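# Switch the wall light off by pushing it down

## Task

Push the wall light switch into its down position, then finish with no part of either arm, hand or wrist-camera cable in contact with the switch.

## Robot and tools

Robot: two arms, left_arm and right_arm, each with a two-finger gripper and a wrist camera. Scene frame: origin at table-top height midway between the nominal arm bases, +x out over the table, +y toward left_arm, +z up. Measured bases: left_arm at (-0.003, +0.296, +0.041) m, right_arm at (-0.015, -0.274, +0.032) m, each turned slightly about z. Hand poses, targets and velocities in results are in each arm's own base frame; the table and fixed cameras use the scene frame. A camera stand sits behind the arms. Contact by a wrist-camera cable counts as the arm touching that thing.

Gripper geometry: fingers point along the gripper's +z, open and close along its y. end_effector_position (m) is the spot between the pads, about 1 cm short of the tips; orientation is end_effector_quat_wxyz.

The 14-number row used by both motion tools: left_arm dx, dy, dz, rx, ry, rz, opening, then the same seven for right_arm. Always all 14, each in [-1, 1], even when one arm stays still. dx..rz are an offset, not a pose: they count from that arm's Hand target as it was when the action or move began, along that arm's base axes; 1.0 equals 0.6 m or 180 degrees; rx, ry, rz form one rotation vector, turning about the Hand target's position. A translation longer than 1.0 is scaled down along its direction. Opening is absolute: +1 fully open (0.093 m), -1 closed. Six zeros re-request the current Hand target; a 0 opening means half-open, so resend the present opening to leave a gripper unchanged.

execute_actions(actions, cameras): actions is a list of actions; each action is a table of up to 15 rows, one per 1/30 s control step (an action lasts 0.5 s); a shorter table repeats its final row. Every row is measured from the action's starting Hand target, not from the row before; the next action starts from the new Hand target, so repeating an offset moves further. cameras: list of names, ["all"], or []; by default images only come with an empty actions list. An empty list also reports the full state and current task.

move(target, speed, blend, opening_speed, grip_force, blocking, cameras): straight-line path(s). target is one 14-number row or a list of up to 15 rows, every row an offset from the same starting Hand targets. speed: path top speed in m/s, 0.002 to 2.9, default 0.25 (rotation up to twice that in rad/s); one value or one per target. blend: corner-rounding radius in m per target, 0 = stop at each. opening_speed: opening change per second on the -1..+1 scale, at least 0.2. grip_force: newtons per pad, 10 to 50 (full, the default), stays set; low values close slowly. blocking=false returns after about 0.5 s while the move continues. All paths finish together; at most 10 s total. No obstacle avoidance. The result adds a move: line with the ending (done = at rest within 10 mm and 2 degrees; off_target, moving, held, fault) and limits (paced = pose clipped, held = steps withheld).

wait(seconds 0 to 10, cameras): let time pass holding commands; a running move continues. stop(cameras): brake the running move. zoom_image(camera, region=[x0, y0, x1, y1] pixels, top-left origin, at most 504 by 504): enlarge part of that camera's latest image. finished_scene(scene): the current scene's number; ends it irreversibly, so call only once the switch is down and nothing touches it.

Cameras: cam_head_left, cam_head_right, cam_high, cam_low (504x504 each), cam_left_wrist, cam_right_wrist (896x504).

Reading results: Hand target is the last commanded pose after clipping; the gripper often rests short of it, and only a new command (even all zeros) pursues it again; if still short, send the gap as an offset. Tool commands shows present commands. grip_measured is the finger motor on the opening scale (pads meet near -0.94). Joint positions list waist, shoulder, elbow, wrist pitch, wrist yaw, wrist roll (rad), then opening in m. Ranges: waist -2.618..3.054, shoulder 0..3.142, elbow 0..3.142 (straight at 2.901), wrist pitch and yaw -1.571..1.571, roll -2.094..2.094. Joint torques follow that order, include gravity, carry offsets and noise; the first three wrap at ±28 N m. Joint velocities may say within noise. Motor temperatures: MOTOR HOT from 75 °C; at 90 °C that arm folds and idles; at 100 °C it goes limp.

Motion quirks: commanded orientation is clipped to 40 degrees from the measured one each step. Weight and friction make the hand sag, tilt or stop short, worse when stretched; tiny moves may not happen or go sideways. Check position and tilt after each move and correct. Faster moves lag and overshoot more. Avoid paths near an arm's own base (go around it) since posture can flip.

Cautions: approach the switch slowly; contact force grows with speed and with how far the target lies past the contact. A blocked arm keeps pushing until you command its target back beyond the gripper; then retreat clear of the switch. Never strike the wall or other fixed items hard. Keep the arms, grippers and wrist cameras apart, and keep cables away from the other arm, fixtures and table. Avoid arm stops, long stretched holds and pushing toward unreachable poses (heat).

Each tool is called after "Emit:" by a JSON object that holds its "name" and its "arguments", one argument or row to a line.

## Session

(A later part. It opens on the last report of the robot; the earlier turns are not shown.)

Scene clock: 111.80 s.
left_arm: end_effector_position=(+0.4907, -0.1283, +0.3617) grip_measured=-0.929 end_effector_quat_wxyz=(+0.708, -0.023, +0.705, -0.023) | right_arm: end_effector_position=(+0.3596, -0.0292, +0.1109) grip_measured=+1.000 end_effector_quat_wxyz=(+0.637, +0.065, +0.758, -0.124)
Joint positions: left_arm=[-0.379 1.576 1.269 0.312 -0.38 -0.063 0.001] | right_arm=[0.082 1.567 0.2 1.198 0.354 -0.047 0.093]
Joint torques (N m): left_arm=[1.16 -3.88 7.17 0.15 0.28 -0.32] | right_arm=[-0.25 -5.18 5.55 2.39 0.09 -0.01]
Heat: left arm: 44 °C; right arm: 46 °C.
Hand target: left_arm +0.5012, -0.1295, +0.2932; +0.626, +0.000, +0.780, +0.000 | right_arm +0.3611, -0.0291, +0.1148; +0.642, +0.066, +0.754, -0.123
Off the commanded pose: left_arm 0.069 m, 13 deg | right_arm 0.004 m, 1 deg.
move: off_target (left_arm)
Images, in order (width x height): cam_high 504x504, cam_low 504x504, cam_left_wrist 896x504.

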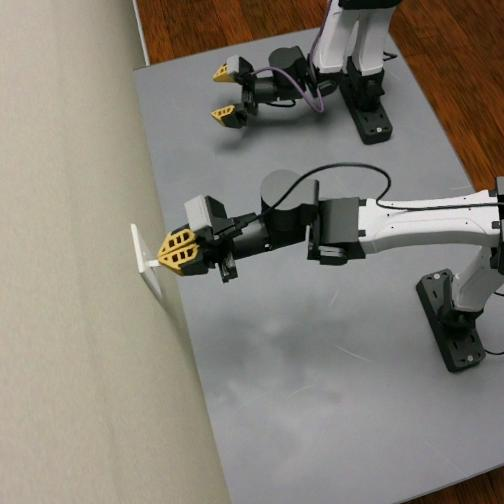

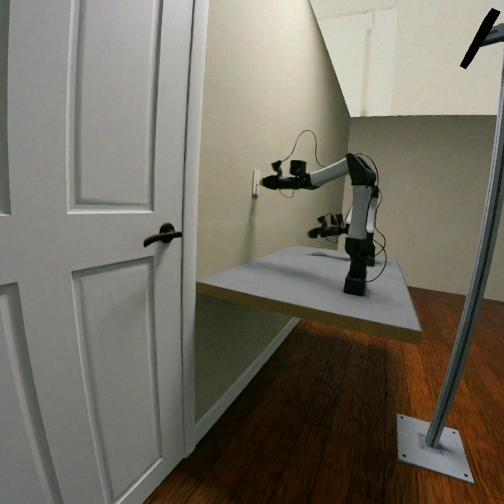

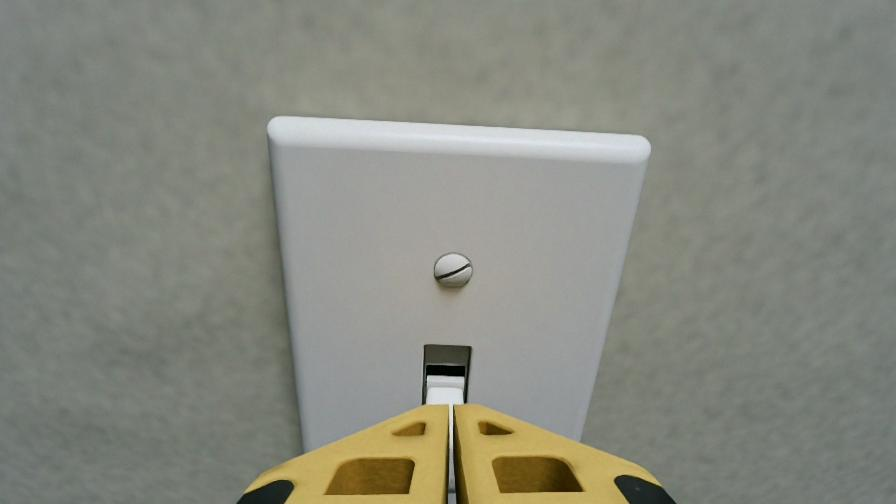

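Emit:
{"name": "move", "arguments": {
  "target": [
    [-0.012,0,0.17,0,-0.07,0,-0.93,0,0,0,0,0,0,1],
    [-0.12,0,0.17,0,-0.07,0,-0.93,0,0,0,0,0,0,1]
  ],
  "blend": [0.02,0],
  "speed": 0.15,
  "cameras": ["cam_left_wrist","cam_high","cam_low"]
}}

Emit:
{"name": "zoom_image", "arguments": {
  "camera": "cam_high",
  "region": [110, 180, 260, 310]
}}

Emit:
{"name": "zoom_image", "arguments": {
  "camera": "cam_low",
  "region": [220, 130, 320, 220]
}}

Scene clock: 122.80 s.
left_arm: end_effector_position=(+0.4342, -0.1323, +0.3884) grip_measured=-0.929 end_effector_quat_wxyz=(+0.701, +0.002, +0.713, -0.003) | right_arm: end_effector_position=(+0.3596, -0.0292, +0.1109) grip_measured=+1.000 end_effector_quat_wxyz=(+0.637, +0.065, +0.758, -0.124)
Joint positions: left_arm=[-0.458 1.384 1.223 0.141 -0.45 -0.011 0.001] | right_arm=[0.082 1.567 0.2 1.198 0.354 -0.047 0.093]
Joint torques (N m): left_arm=[-0.23 -8.21 7.91 1.91 -0.05 -0.07] | right_arm=[-0.28 -5.19 5.56 2.39 0.09 -0.01]
Heat: left arm: 43 °C; right arm: 47 °C.
Hand target: left_arm +0.4291, -0.1296, +0.3951; +0.707, +0.000, +0.707, +0.000 | right_arm +0.3611, -0.0291, +0.1148; +0.642, +0.066, +0.754, -0.123
Off the commanded pose: left_arm 0.009 m, 1 deg | right_arm 0.004 m, 1 deg.
move: done
Images, in order (width x height): cam_high 504x504, cam_low 504x504, cam_left_wrist 896x504.

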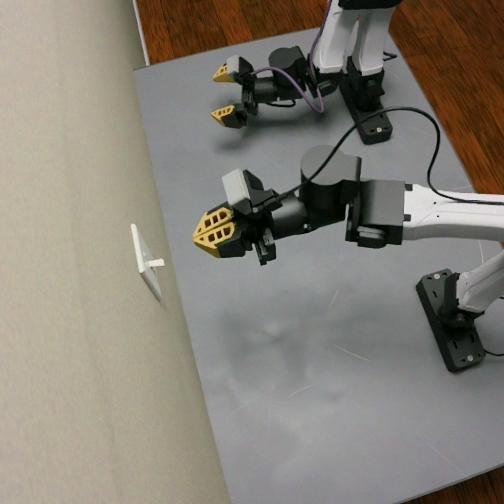

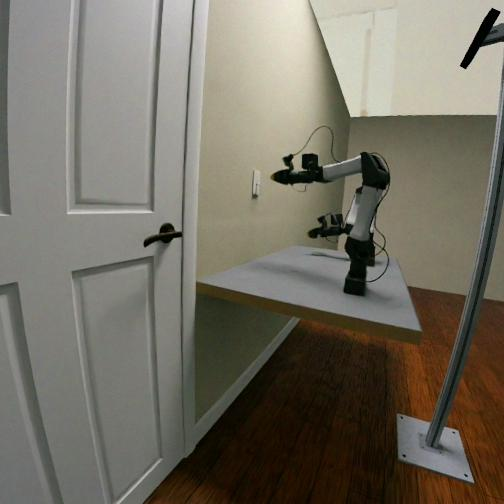

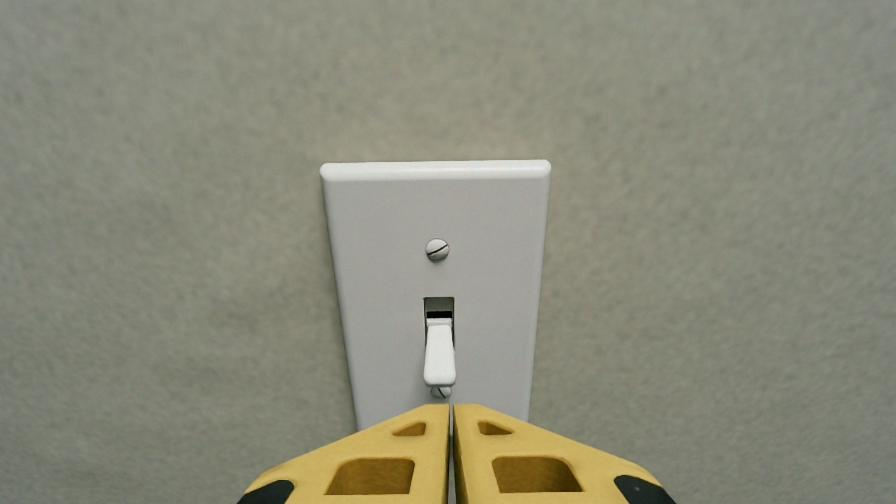

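Scaled by 3.360 from the camera's 504x504 image, which has a finer 720x720 frame.

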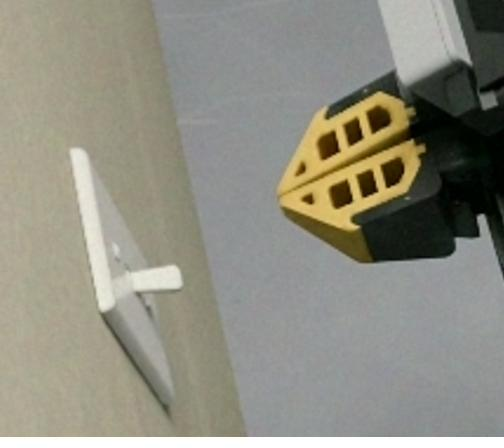

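Scaled by 5.040 from the camera's 504x504 image, which has a finer 720x720 frame.

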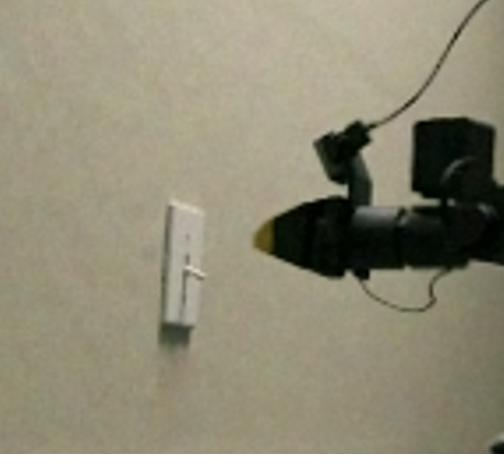

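Emit:
{"name": "finished_scene", "arguments": {
  "scene": 1
}}

The scene is finished: the task was done.


## Next scene

The same job, from a new start.

Emit:
{"name": "execute_actions", "arguments": {
  "actions": []
}}

Scene clock: 0.00 s.
left_arm: end_effector_position=(+0.3862, +0.0368, +0.0870) grip_measured=+1.000 end_effector_quat_wxyz=(+0.561, -0.073, +0.822, +0.060) | right_arm: end_effector_position=(+0.3899, -0.0255, +0.0958) grip_measured=+1.000 end_effector_quat_wxyz=(+0.574, +0.077, +0.808, -0.106)
Joint positions: left_arm=[0.027 1.542 0.374 0.792 -0.157 -0.044 0.093] | right_arm=[0.077 1.562 0.387 0.83 0.334 0.031 0.093]
Joint velocities: within noise
Joint torques (N m): no reading
Motor temperatures (°C): left_arm=[25 34 35 31 24 26 23] | right_arm=[26 32 31 34 23 26 27]
Heat: left arm: 35 °C; right arm: 34 °C.
Hand target: left_arm +0.3917, +0.0370, +0.1006; +0.579, -0.075, +0.810, +0.059 | right_arm +0.3912, -0.0254, +0.0988; +0.577, +0.078, +0.806, -0.105
Tool commands: left_gripper/opening=+1.0 right_gripper/opening=+1.0

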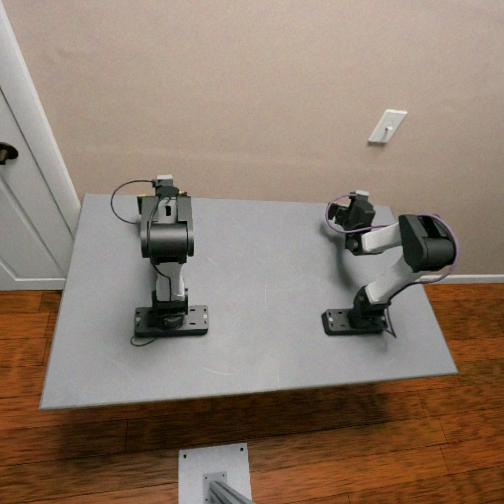

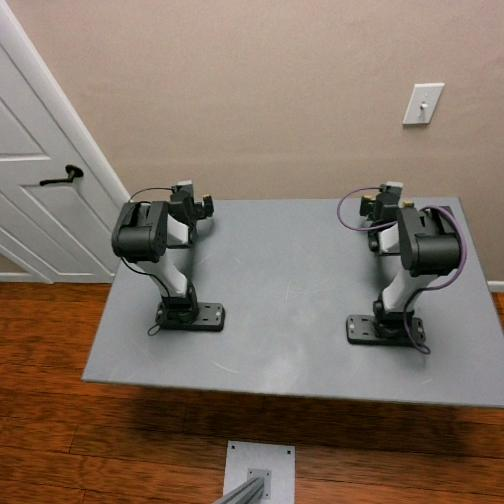

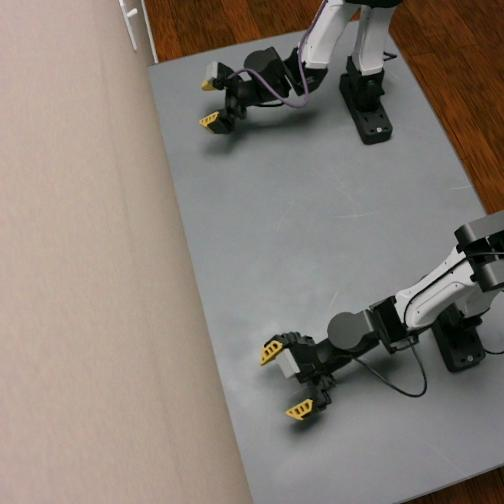

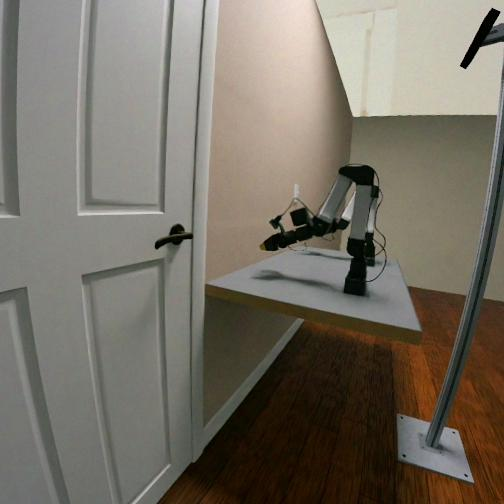

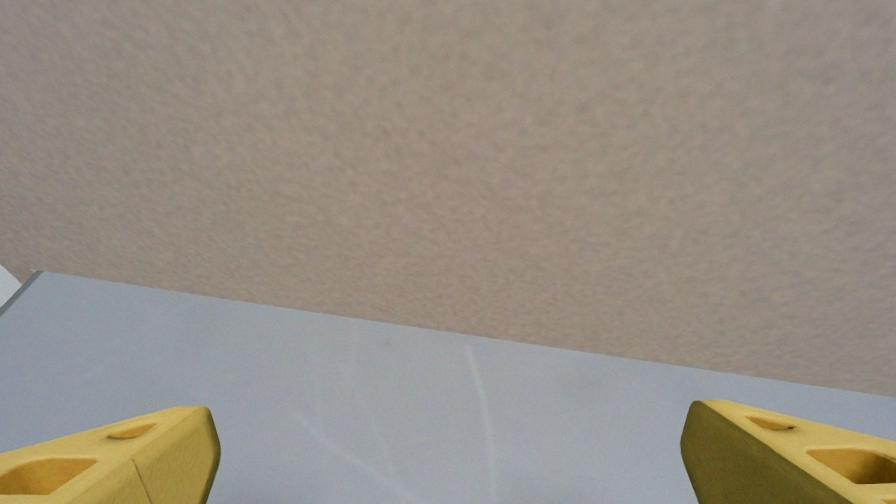

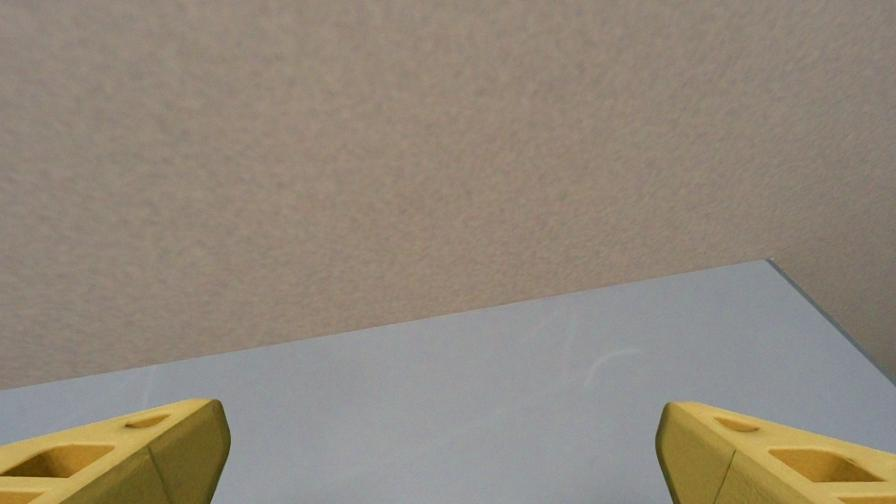

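Emit:
{"name": "move", "arguments": {
  "target": [0,0,0,0,0,0,1,-0.152,-0.108,0.485,0.0122,-0.104,0.083,-0.93],
  "opening_speed": 1.5,
  "cameras": ["cam_right_wrist","cam_high","cam_head_right"]
}}

Scene clock: 22.93 s.
left_arm: end_effector_position=(+0.3862, +0.0368, +0.0870) grip_measured=+1.000 end_effector_quat_wxyz=(+0.561, -0.073, +0.822, +0.060) | right_arm: end_effector_position=(+0.3006, -0.0913, +0.3844) grip_measured=-0.927 end_effector_quat_wxyz=(+0.706, +0.003, +0.708, -0.005)
Joint positions: left_arm=[0.027 1.542 0.374 0.792 -0.157 -0.044 0.093] | right_arm=[-0.594 0.844 0.903 -0.063 -0.583 -0.005 0.001]
Joint torques (N m): left_arm=[0.17 -6.6 7.3 1.96 0.01 -0.15] | right_arm=[-0.79 -1.16 10.28 2.19 -0.18 0.02]
Motor temperatures (°C): left_arm=[25 36 36 37 23 26 23] | right_arm=[26 34 32 38 23 26 27]
Heat: left arm: 37 °C; right arm: 38 °C.
Hand target: left_arm +0.3917, +0.0370, +0.1006; +0.579, -0.075, +0.810, +0.059 | right_arm +0.3000, -0.0901, +0.3899; +0.707, +0.000, +0.707, +0.000
Off the commanded pose: left_arm 0.015 m, 3 deg | right_arm 0.006 m, 1 deg.
move: off_target (left_arm)
Images, in order (width x height): cam_head_right 504x504, cam_high 504x504, cam_right_wrist 896x504.

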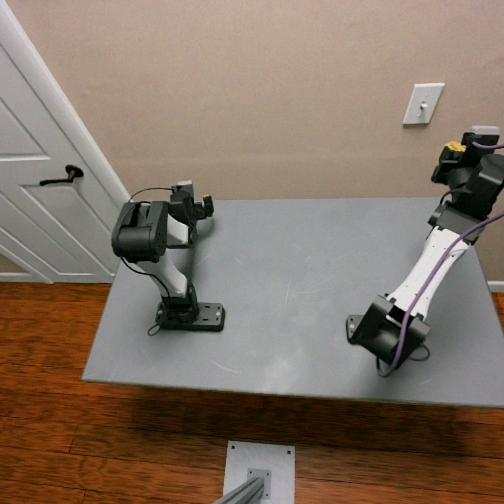

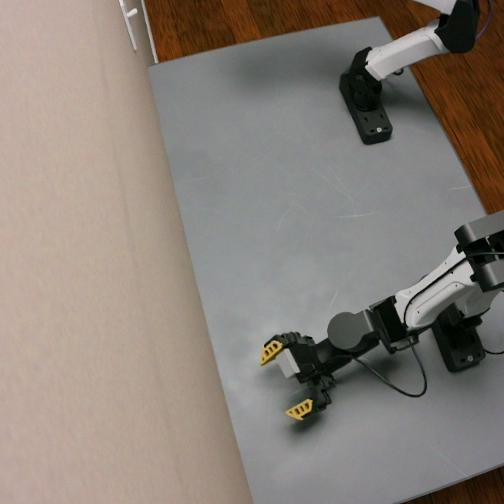

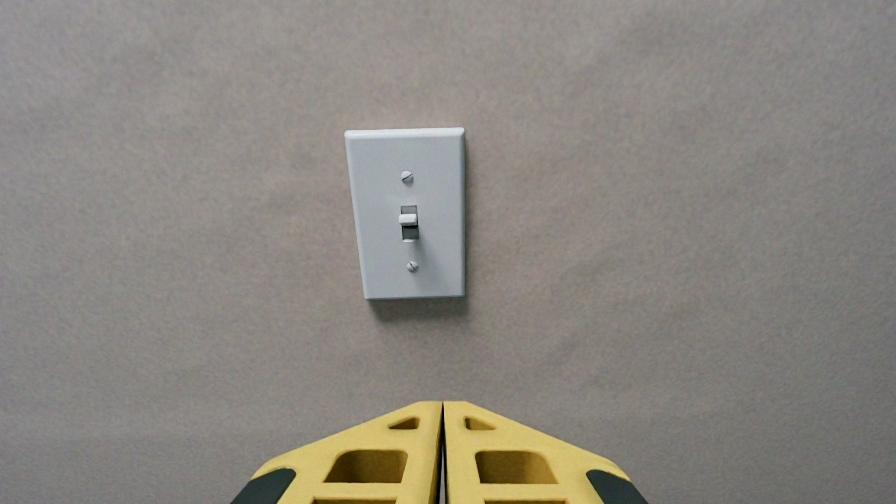

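Emit:
{"name": "move", "arguments": {
  "target": [
    [0,0,0,0,0,0,1,0.233,0.035,0.067,0,0,0,-0.93],
    [0,0,0,0,0,0,1,0.3017,0.035,0.067,0,0,0,-0.93]
  ],
  "blend": [0.03,0],
  "speed": [0.25,0.12],
  "cameras": ["cam_right_wrist","cam_high","cam_low","cam_head_left"]
}}

Emit:
{"name": "zoom_image", "arguments": {
  "camera": "cam_head_left",
  "region": [340, 80, 440, 180]
}}

Scene clock: 53.60 s.
left_arm: end_effector_position=(+0.3862, +0.0368, +0.0870) grip_measured=+1.000 end_effector_quat_wxyz=(+0.561, -0.073, +0.822, +0.060) | right_arm: end_effector_position=(+0.4782, -0.0686, +0.4179) grip_measured=-0.927 end_effector_quat_wxyz=(+0.696, -0.002, +0.718, +0.006)
Joint positions: left_arm=[0.027 1.542 0.374 0.792 -0.157 -0.044 0.093] | right_arm=[-0.224 1.482 1.439 0.01 -0.235 -0.003 0.001]
Joint torques (N m): left_arm=[0.09 -6.67 7.31 1.96 0.05 -0.15] | right_arm=[0.2 -6.2 11.08 2.6 0.2 0.01]
Heat: left arm: 40 °C; right arm: 39 °C.
Hand target: left_arm +0.3917, +0.0370, +0.1006; +0.579, -0.075, +0.810, +0.059 | right_arm +0.4810, -0.0691, +0.4300; +0.707, +0.000, +0.707, +0.000
Off the commanded pose: left_arm 0.015 m, 3 deg | right_arm 0.013 m, 2 deg.
move: off_target (left_arm, right_arm); blend cut to 0.0206 m at target 1
Images, in order (width x height): cam_head_left 504x504, cam_high 504x504, cam_low 504x504, cam_right_wrist 896x504.

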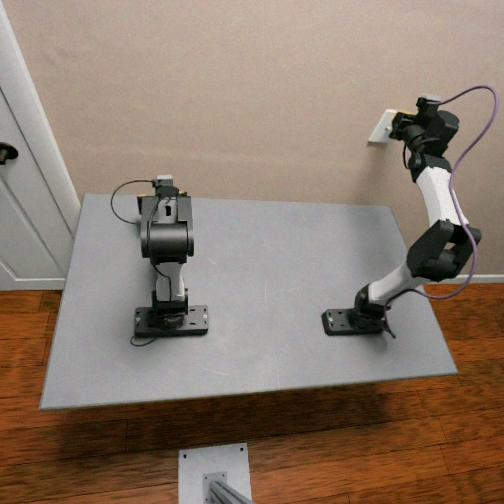

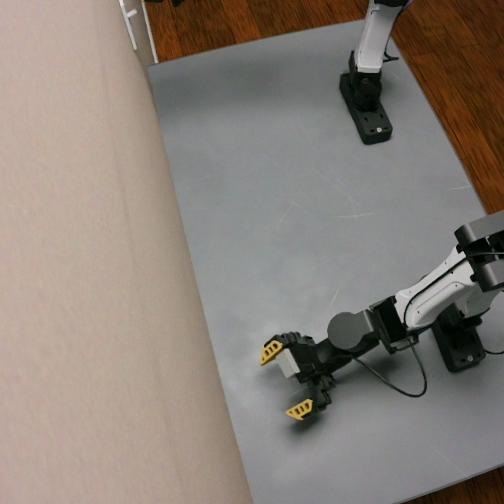

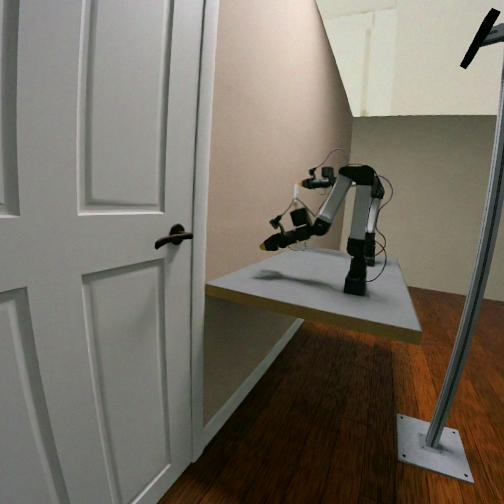

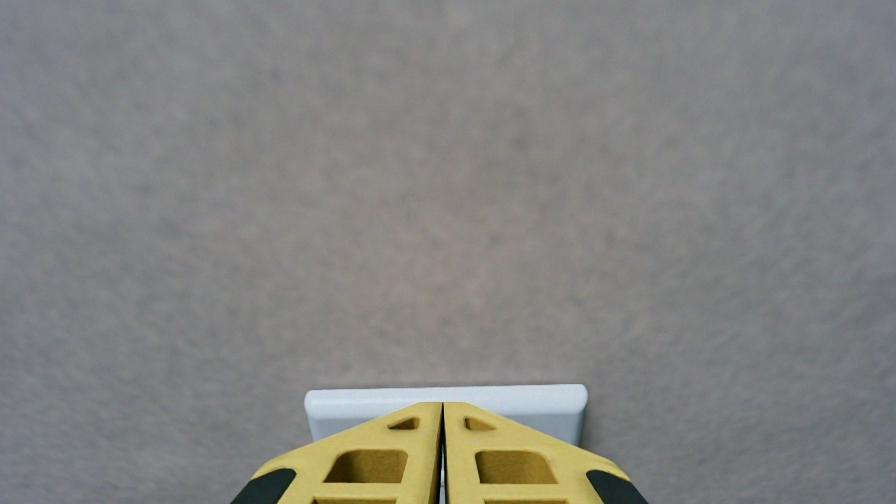

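Scaled by 5.040 from the camera's 504x504 image, which has a finer 720x720 frame.

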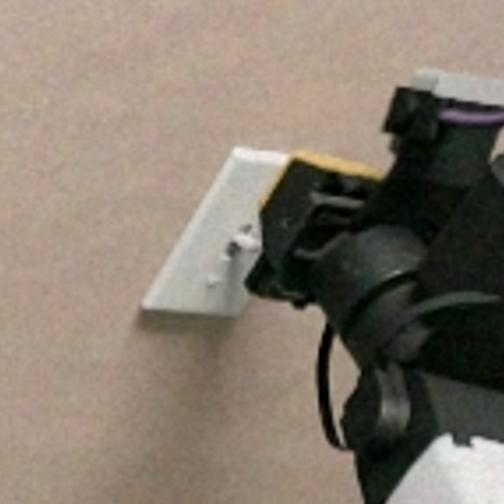

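Emit:
{"name": "move", "arguments": {
  "target": [
    [0,0,0,0,0,0,1,0.01,-0.001,-0.2,0,0.03,0,-0.93],
    [0,0,0,0,0,0,1,-0.01,-0.001,-0.04,0,0,0,-0.93],
    [0,0,0,0,0,0,1,-0.15,-0.001,-0.04,0,0,0,-0.93]
  ],
  "blend": [0,0.02,0],
  "speed": [0.1,0.15,0.2],
  "cameras": ["cam_right_wrist","cam_high","cam_head_left"]
}}

Emit:
{"name": "zoom_image", "arguments": {
  "camera": "cam_head_left",
  "region": [340, 80, 440, 180]
}}

Scene clock: 69.33 s.
left_arm: end_effector_position=(+0.3862, +0.0368, +0.0870) grip_measured=+1.000 end_effector_quat_wxyz=(+0.561, -0.073, +0.822, +0.060) | right_arm: end_effector_position=(+0.3917, -0.0707, +0.4129) grip_measured=-0.927 end_effector_quat_wxyz=(+0.713, +0.000, +0.701, -0.009)
Joint positions: left_arm=[0.027 1.542 0.374 0.792 -0.157 -0.044 0.093] | right_arm=[-0.298 1.154 1.128 0.044 -0.286 -0.008 0.001]
Joint torques (N m): left_arm=[0.16 -6.65 7.28 1.91 0.05 -0.2] | right_arm=[-0.75 -4.41 7.28 2.29 -0.18 0.05]
Motor temperatures (°C): left_arm=[25 37 37 40 23 26 23] | right_arm=[26 33 36 43 23 26 27]
Heat: left arm: 40 °C; right arm: 43 °C.
Hand target: left_arm +0.3917, +0.0370, +0.1006; +0.579, -0.075, +0.810, +0.059 | right_arm +0.3911, -0.0698, +0.4061; +0.707, +0.000, +0.707, +0.000
Off the commanded pose: left_arm 0.015 m, 3 deg | right_arm 0.007 m, 1 deg.
move: off_target (left_arm)
Images, in order (width x height): cam_head_left 504x504, cam_high 504x504, cam_right_wrist 896x504.

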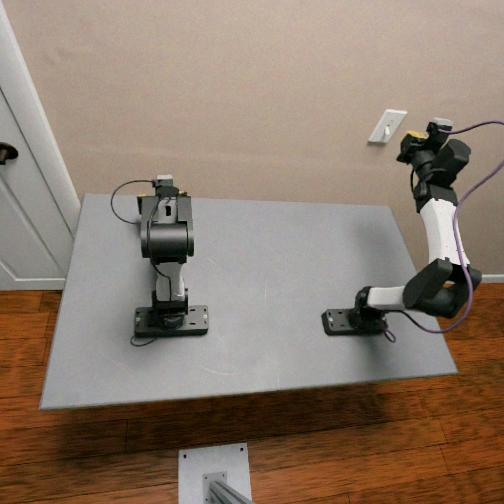

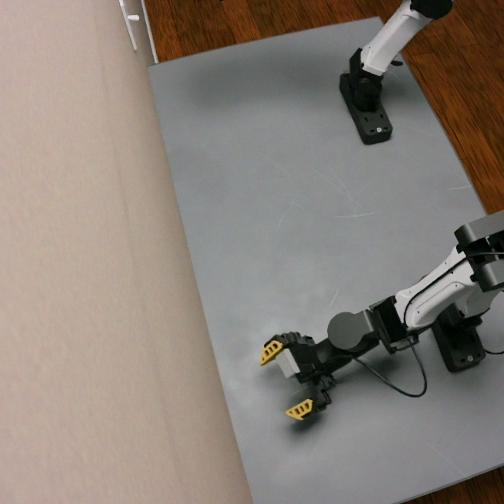

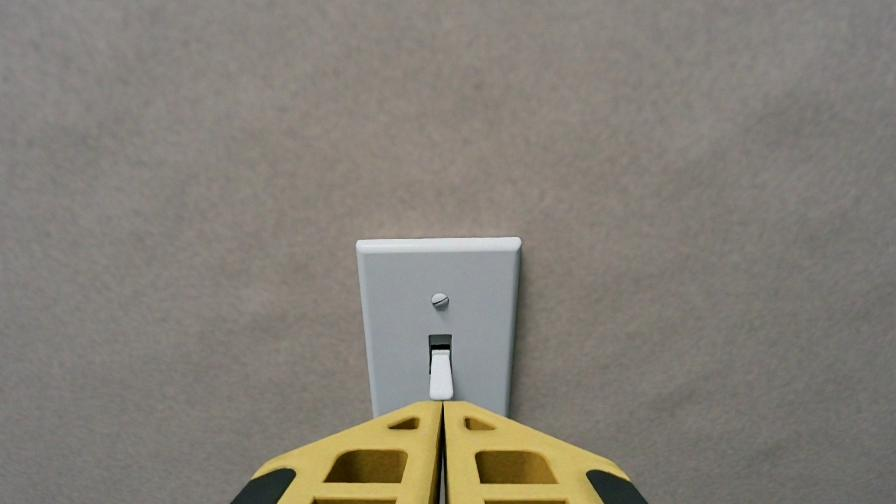

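Scaled by 5.040 from the camera's 504x504 image, which has a finer 720x720 frame.

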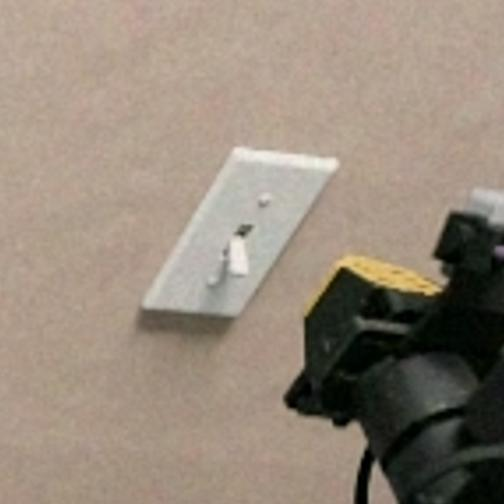

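Flipped.

Emit:
{"name": "finished_scene", "arguments": {
  "scene": 2
}}

The scene is finished: the task was done.


## Next scene

The same job, from a new start.

Emit:
{"name": "execute_actions", "arguments": {
  "actions": []
}}

Scene clock: 0.00 s.
left_arm: end_effector_position=(+0.3898, -0.0019, +0.0920) grip_measured=+1.000 end_effector_quat_wxyz=(+0.576, -0.014, +0.816, +0.038) | right_arm: end_effector_position=(+0.3859, -0.0023, +0.0751) grip_measured=+1.000 end_effector_quat_wxyz=(+0.558, +0.026, +0.826, -0.068)
Joint positions: left_arm=[-0.065 1.551 0.365 0.842 -0.139 0 0.093] | right_arm=[0.092 1.6 0.357 0.856 0.226 0.002 0.093]
Joint velocities: within noise
Joint torques (N m): no reading
Motor temperatures (°C): left_arm=[24 34 34 30 23 26 23] | right_arm=[26 31 31 32 23 26 27]
Heat: left arm: 34 °C; right arm: 32 °C.
Hand target: left_arm +0.3950, -0.0022, +0.1056; +0.594, -0.015, +0.804, +0.037 | right_arm +0.3876, -0.0021, +0.0787; +0.562, +0.026, +0.824, -0.067
Tool commands: left_gripper/opening=+1.0 right_gripper/opening=+1.0

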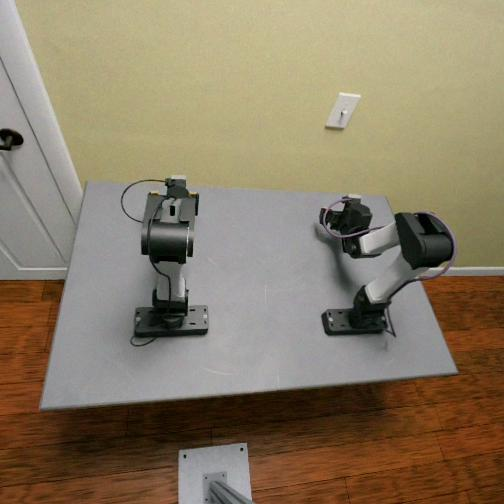

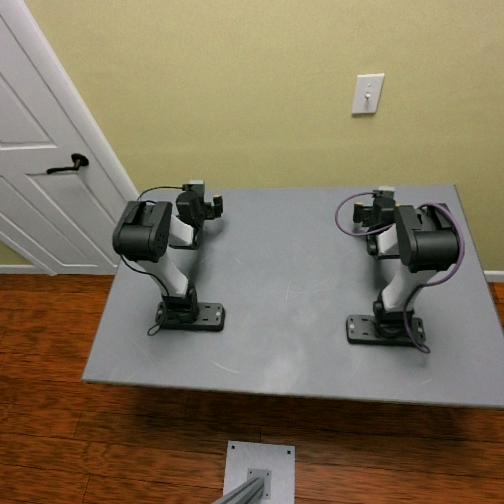

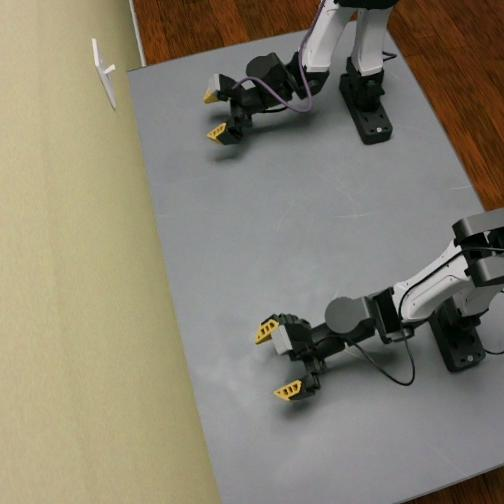

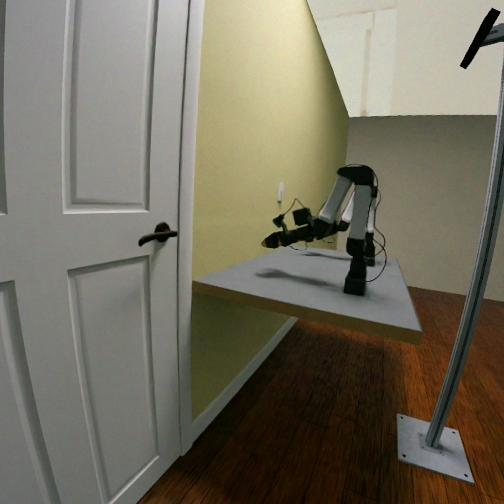

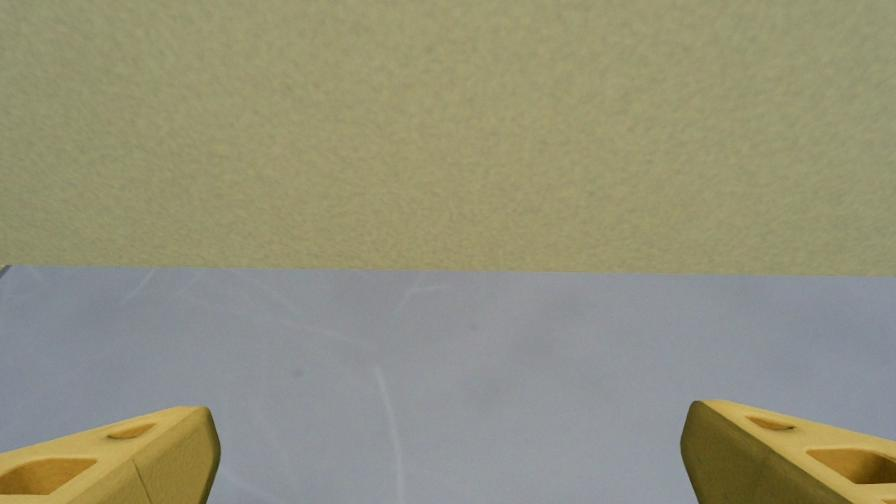

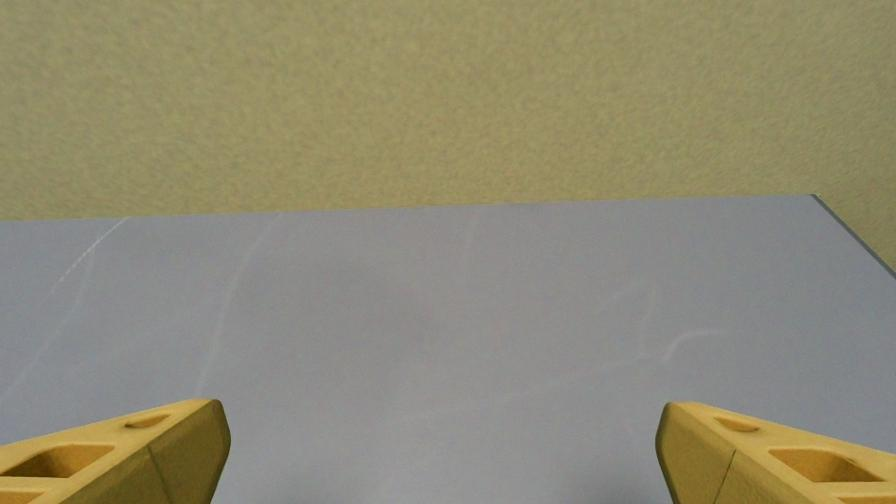

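Emit:
{"name": "move", "arguments": {
  "target": [0,0,0,0,0,0,1,-0.0793,0.1202,0.527,0.0186,-0.1186,0.0422,-0.93],
  "opening_speed": 1.5,
  "cameras": ["cam_right_wrist","cam_high"]
}}

Scene clock: 15.17 s.
left_arm: end_effector_position=(+0.3898, -0.0019, +0.0920) grip_measured=+1.000 end_effector_quat_wxyz=(+0.576, -0.014, +0.816, +0.038) | right_arm: end_effector_position=(+0.3412, +0.0702, +0.3884) grip_measured=-0.927 end_effector_quat_wxyz=(+0.705, -0.002, +0.709, +0.003)
Joint positions: left_arm=[-0.065 1.551 0.365 0.842 -0.139 0 0.093] | right_arm=[0.381 0.954 0.959 -0.011 0.374 0.004 0.001]
Joint torques (N m): left_arm=[0.17 -6.83 7.01 1.97 0.04 -0.17] | right_arm=[0.35 -2.47 10.4 2.17 0.18 -0.06]
Motor temperatures (°C): left_arm=[24 35 35 35 23 26 23] | right_arm=[26 32 32 36 23 26 27]
Heat: left arm: 35 °C; right arm: 36 °C.
Hand target: left_arm +0.3950, -0.0022, +0.1056; +0.594, -0.015, +0.804, +0.037 | right_arm +0.3400, +0.0699, +0.3948; +0.707, +0.000, +0.707, +0.000
Off the commanded pose: left_arm 0.015 m, 3 deg | right_arm 0.007 m, 1 deg.
move: off_target (left_arm)
Images, in order (width x height): cam_high 504x504, cam_right_wrist 896x504.

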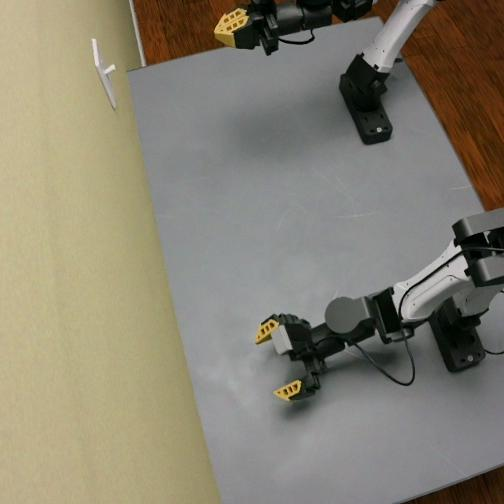

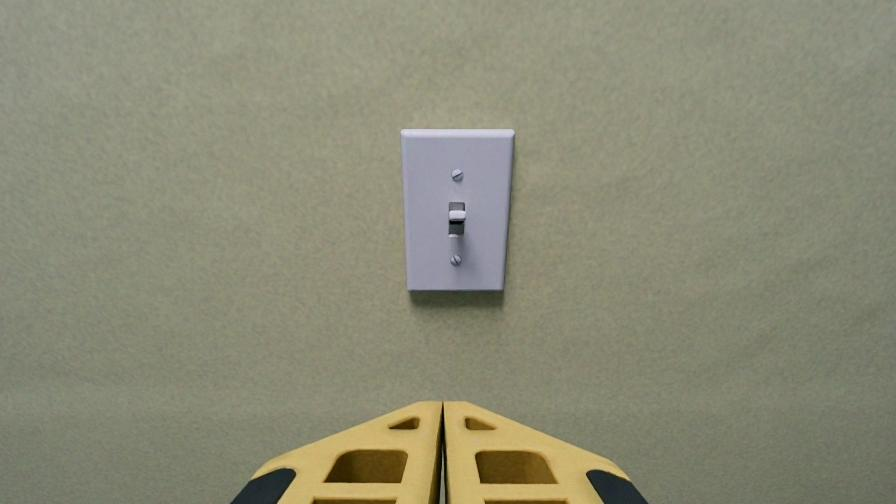

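Emit:
{"name": "move", "arguments": {
  "target": [
    [0,0,0,0,0,0,1,0.25,-0.010,0.065,0,0,0,-0.93],
    [0,0,0,0,0,0,1,0.32,-0.010,0.065,0,0,0,-0.93],
    [0,0,0,0,0,0,1,0.33,-0.010,-0.16,0,0.03,0,-0.93],
    [0,0,0,0,0,0,1,0.308,-0.010,0.022,0,0,0,-0.93],
    [0,0,0,0,0,0,1,0.167,-0.010,0.022,0,0,0,-0.93]
  ],
  "blend": [0.03,0.01,0,0.02,0],
  "speed": [0.25,0.12,0.1,0.15,0.2],
  "cameras": ["cam_right_wrist","cam_high"]
}}

Emit:
{"name": "zoom_image", "arguments": {
  "camera": "cam_high",
  "region": [70, 10, 170, 130]
}}

Scene clock: 45.93 s.
left_arm: end_effector_position=(+0.3898, -0.0019, +0.0920) grip_measured=+1.000 end_effector_quat_wxyz=(+0.576, -0.014, +0.816, +0.038) | right_arm: end_effector_position=(+0.4432, +0.0646, +0.4114) grip_measured=-0.927 end_effector_quat_wxyz=(+0.711, +0.000, +0.703, +0.006)
Joint positions: left_arm=[-0.065 1.551 0.365 0.842 -0.139 0 0.093] | right_arm=[0.226 1.337 1.25 0.098 0.219 0.005 0.001]
Joint velocities: left_arm=[-0.007 -0.002 0.012 -0.154 -0.051 -0.007 0] | right_arm=[within noise]
Joint torques (N m): left_arm=[-0.06 -6.75 6.98 1.99 0.05 -0.18] | right_arm=[0.14 -6.63 7.43 2.21 0.17 -0.07]
Motor temperatures (°C): left_arm=[24 36 36 39 23 26 22] | right_arm=[25 32 37 40 23 26 26]
Heat: left arm: 39 °C; right arm: 40 °C.
Hand target: left_arm +0.3950, -0.0022, +0.1056; +0.594, -0.015, +0.804, +0.037 | right_arm +0.4403, +0.0639, +0.4081; +0.707, +0.000, +0.707, +0.000
Off the commanded pose: left_arm 0.015 m, 3 deg | right_arm 0.005 m, 1 deg.
move: off_target (left_arm); blend cut to 0.021 m at target 1
Images, in order (width x height): cam_high 504x504, cam_right_wrist 896x504.

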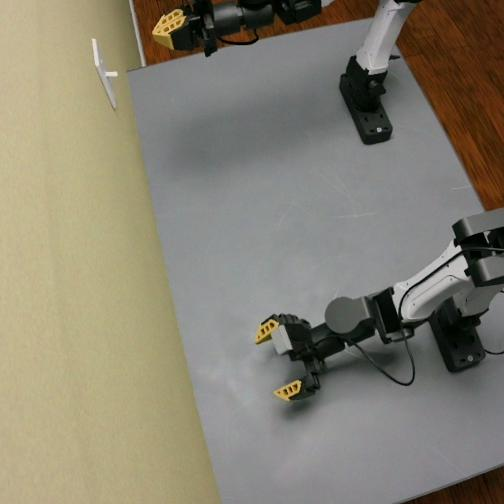

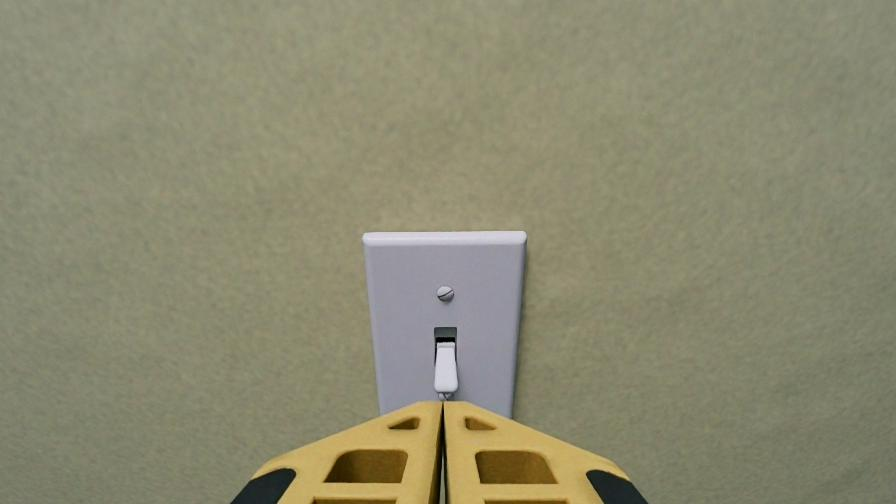

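Scaled by 4.200 from the camera's 504x504 image, which has a finer 720x720 frame.

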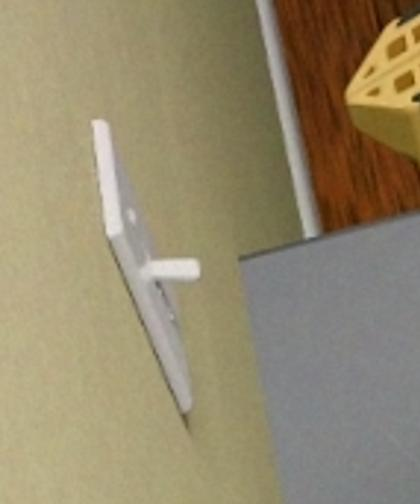

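Emit:
{"name": "finished_scene", "arguments": {
  "scene": 3
}}

The scene is finished: the task was done.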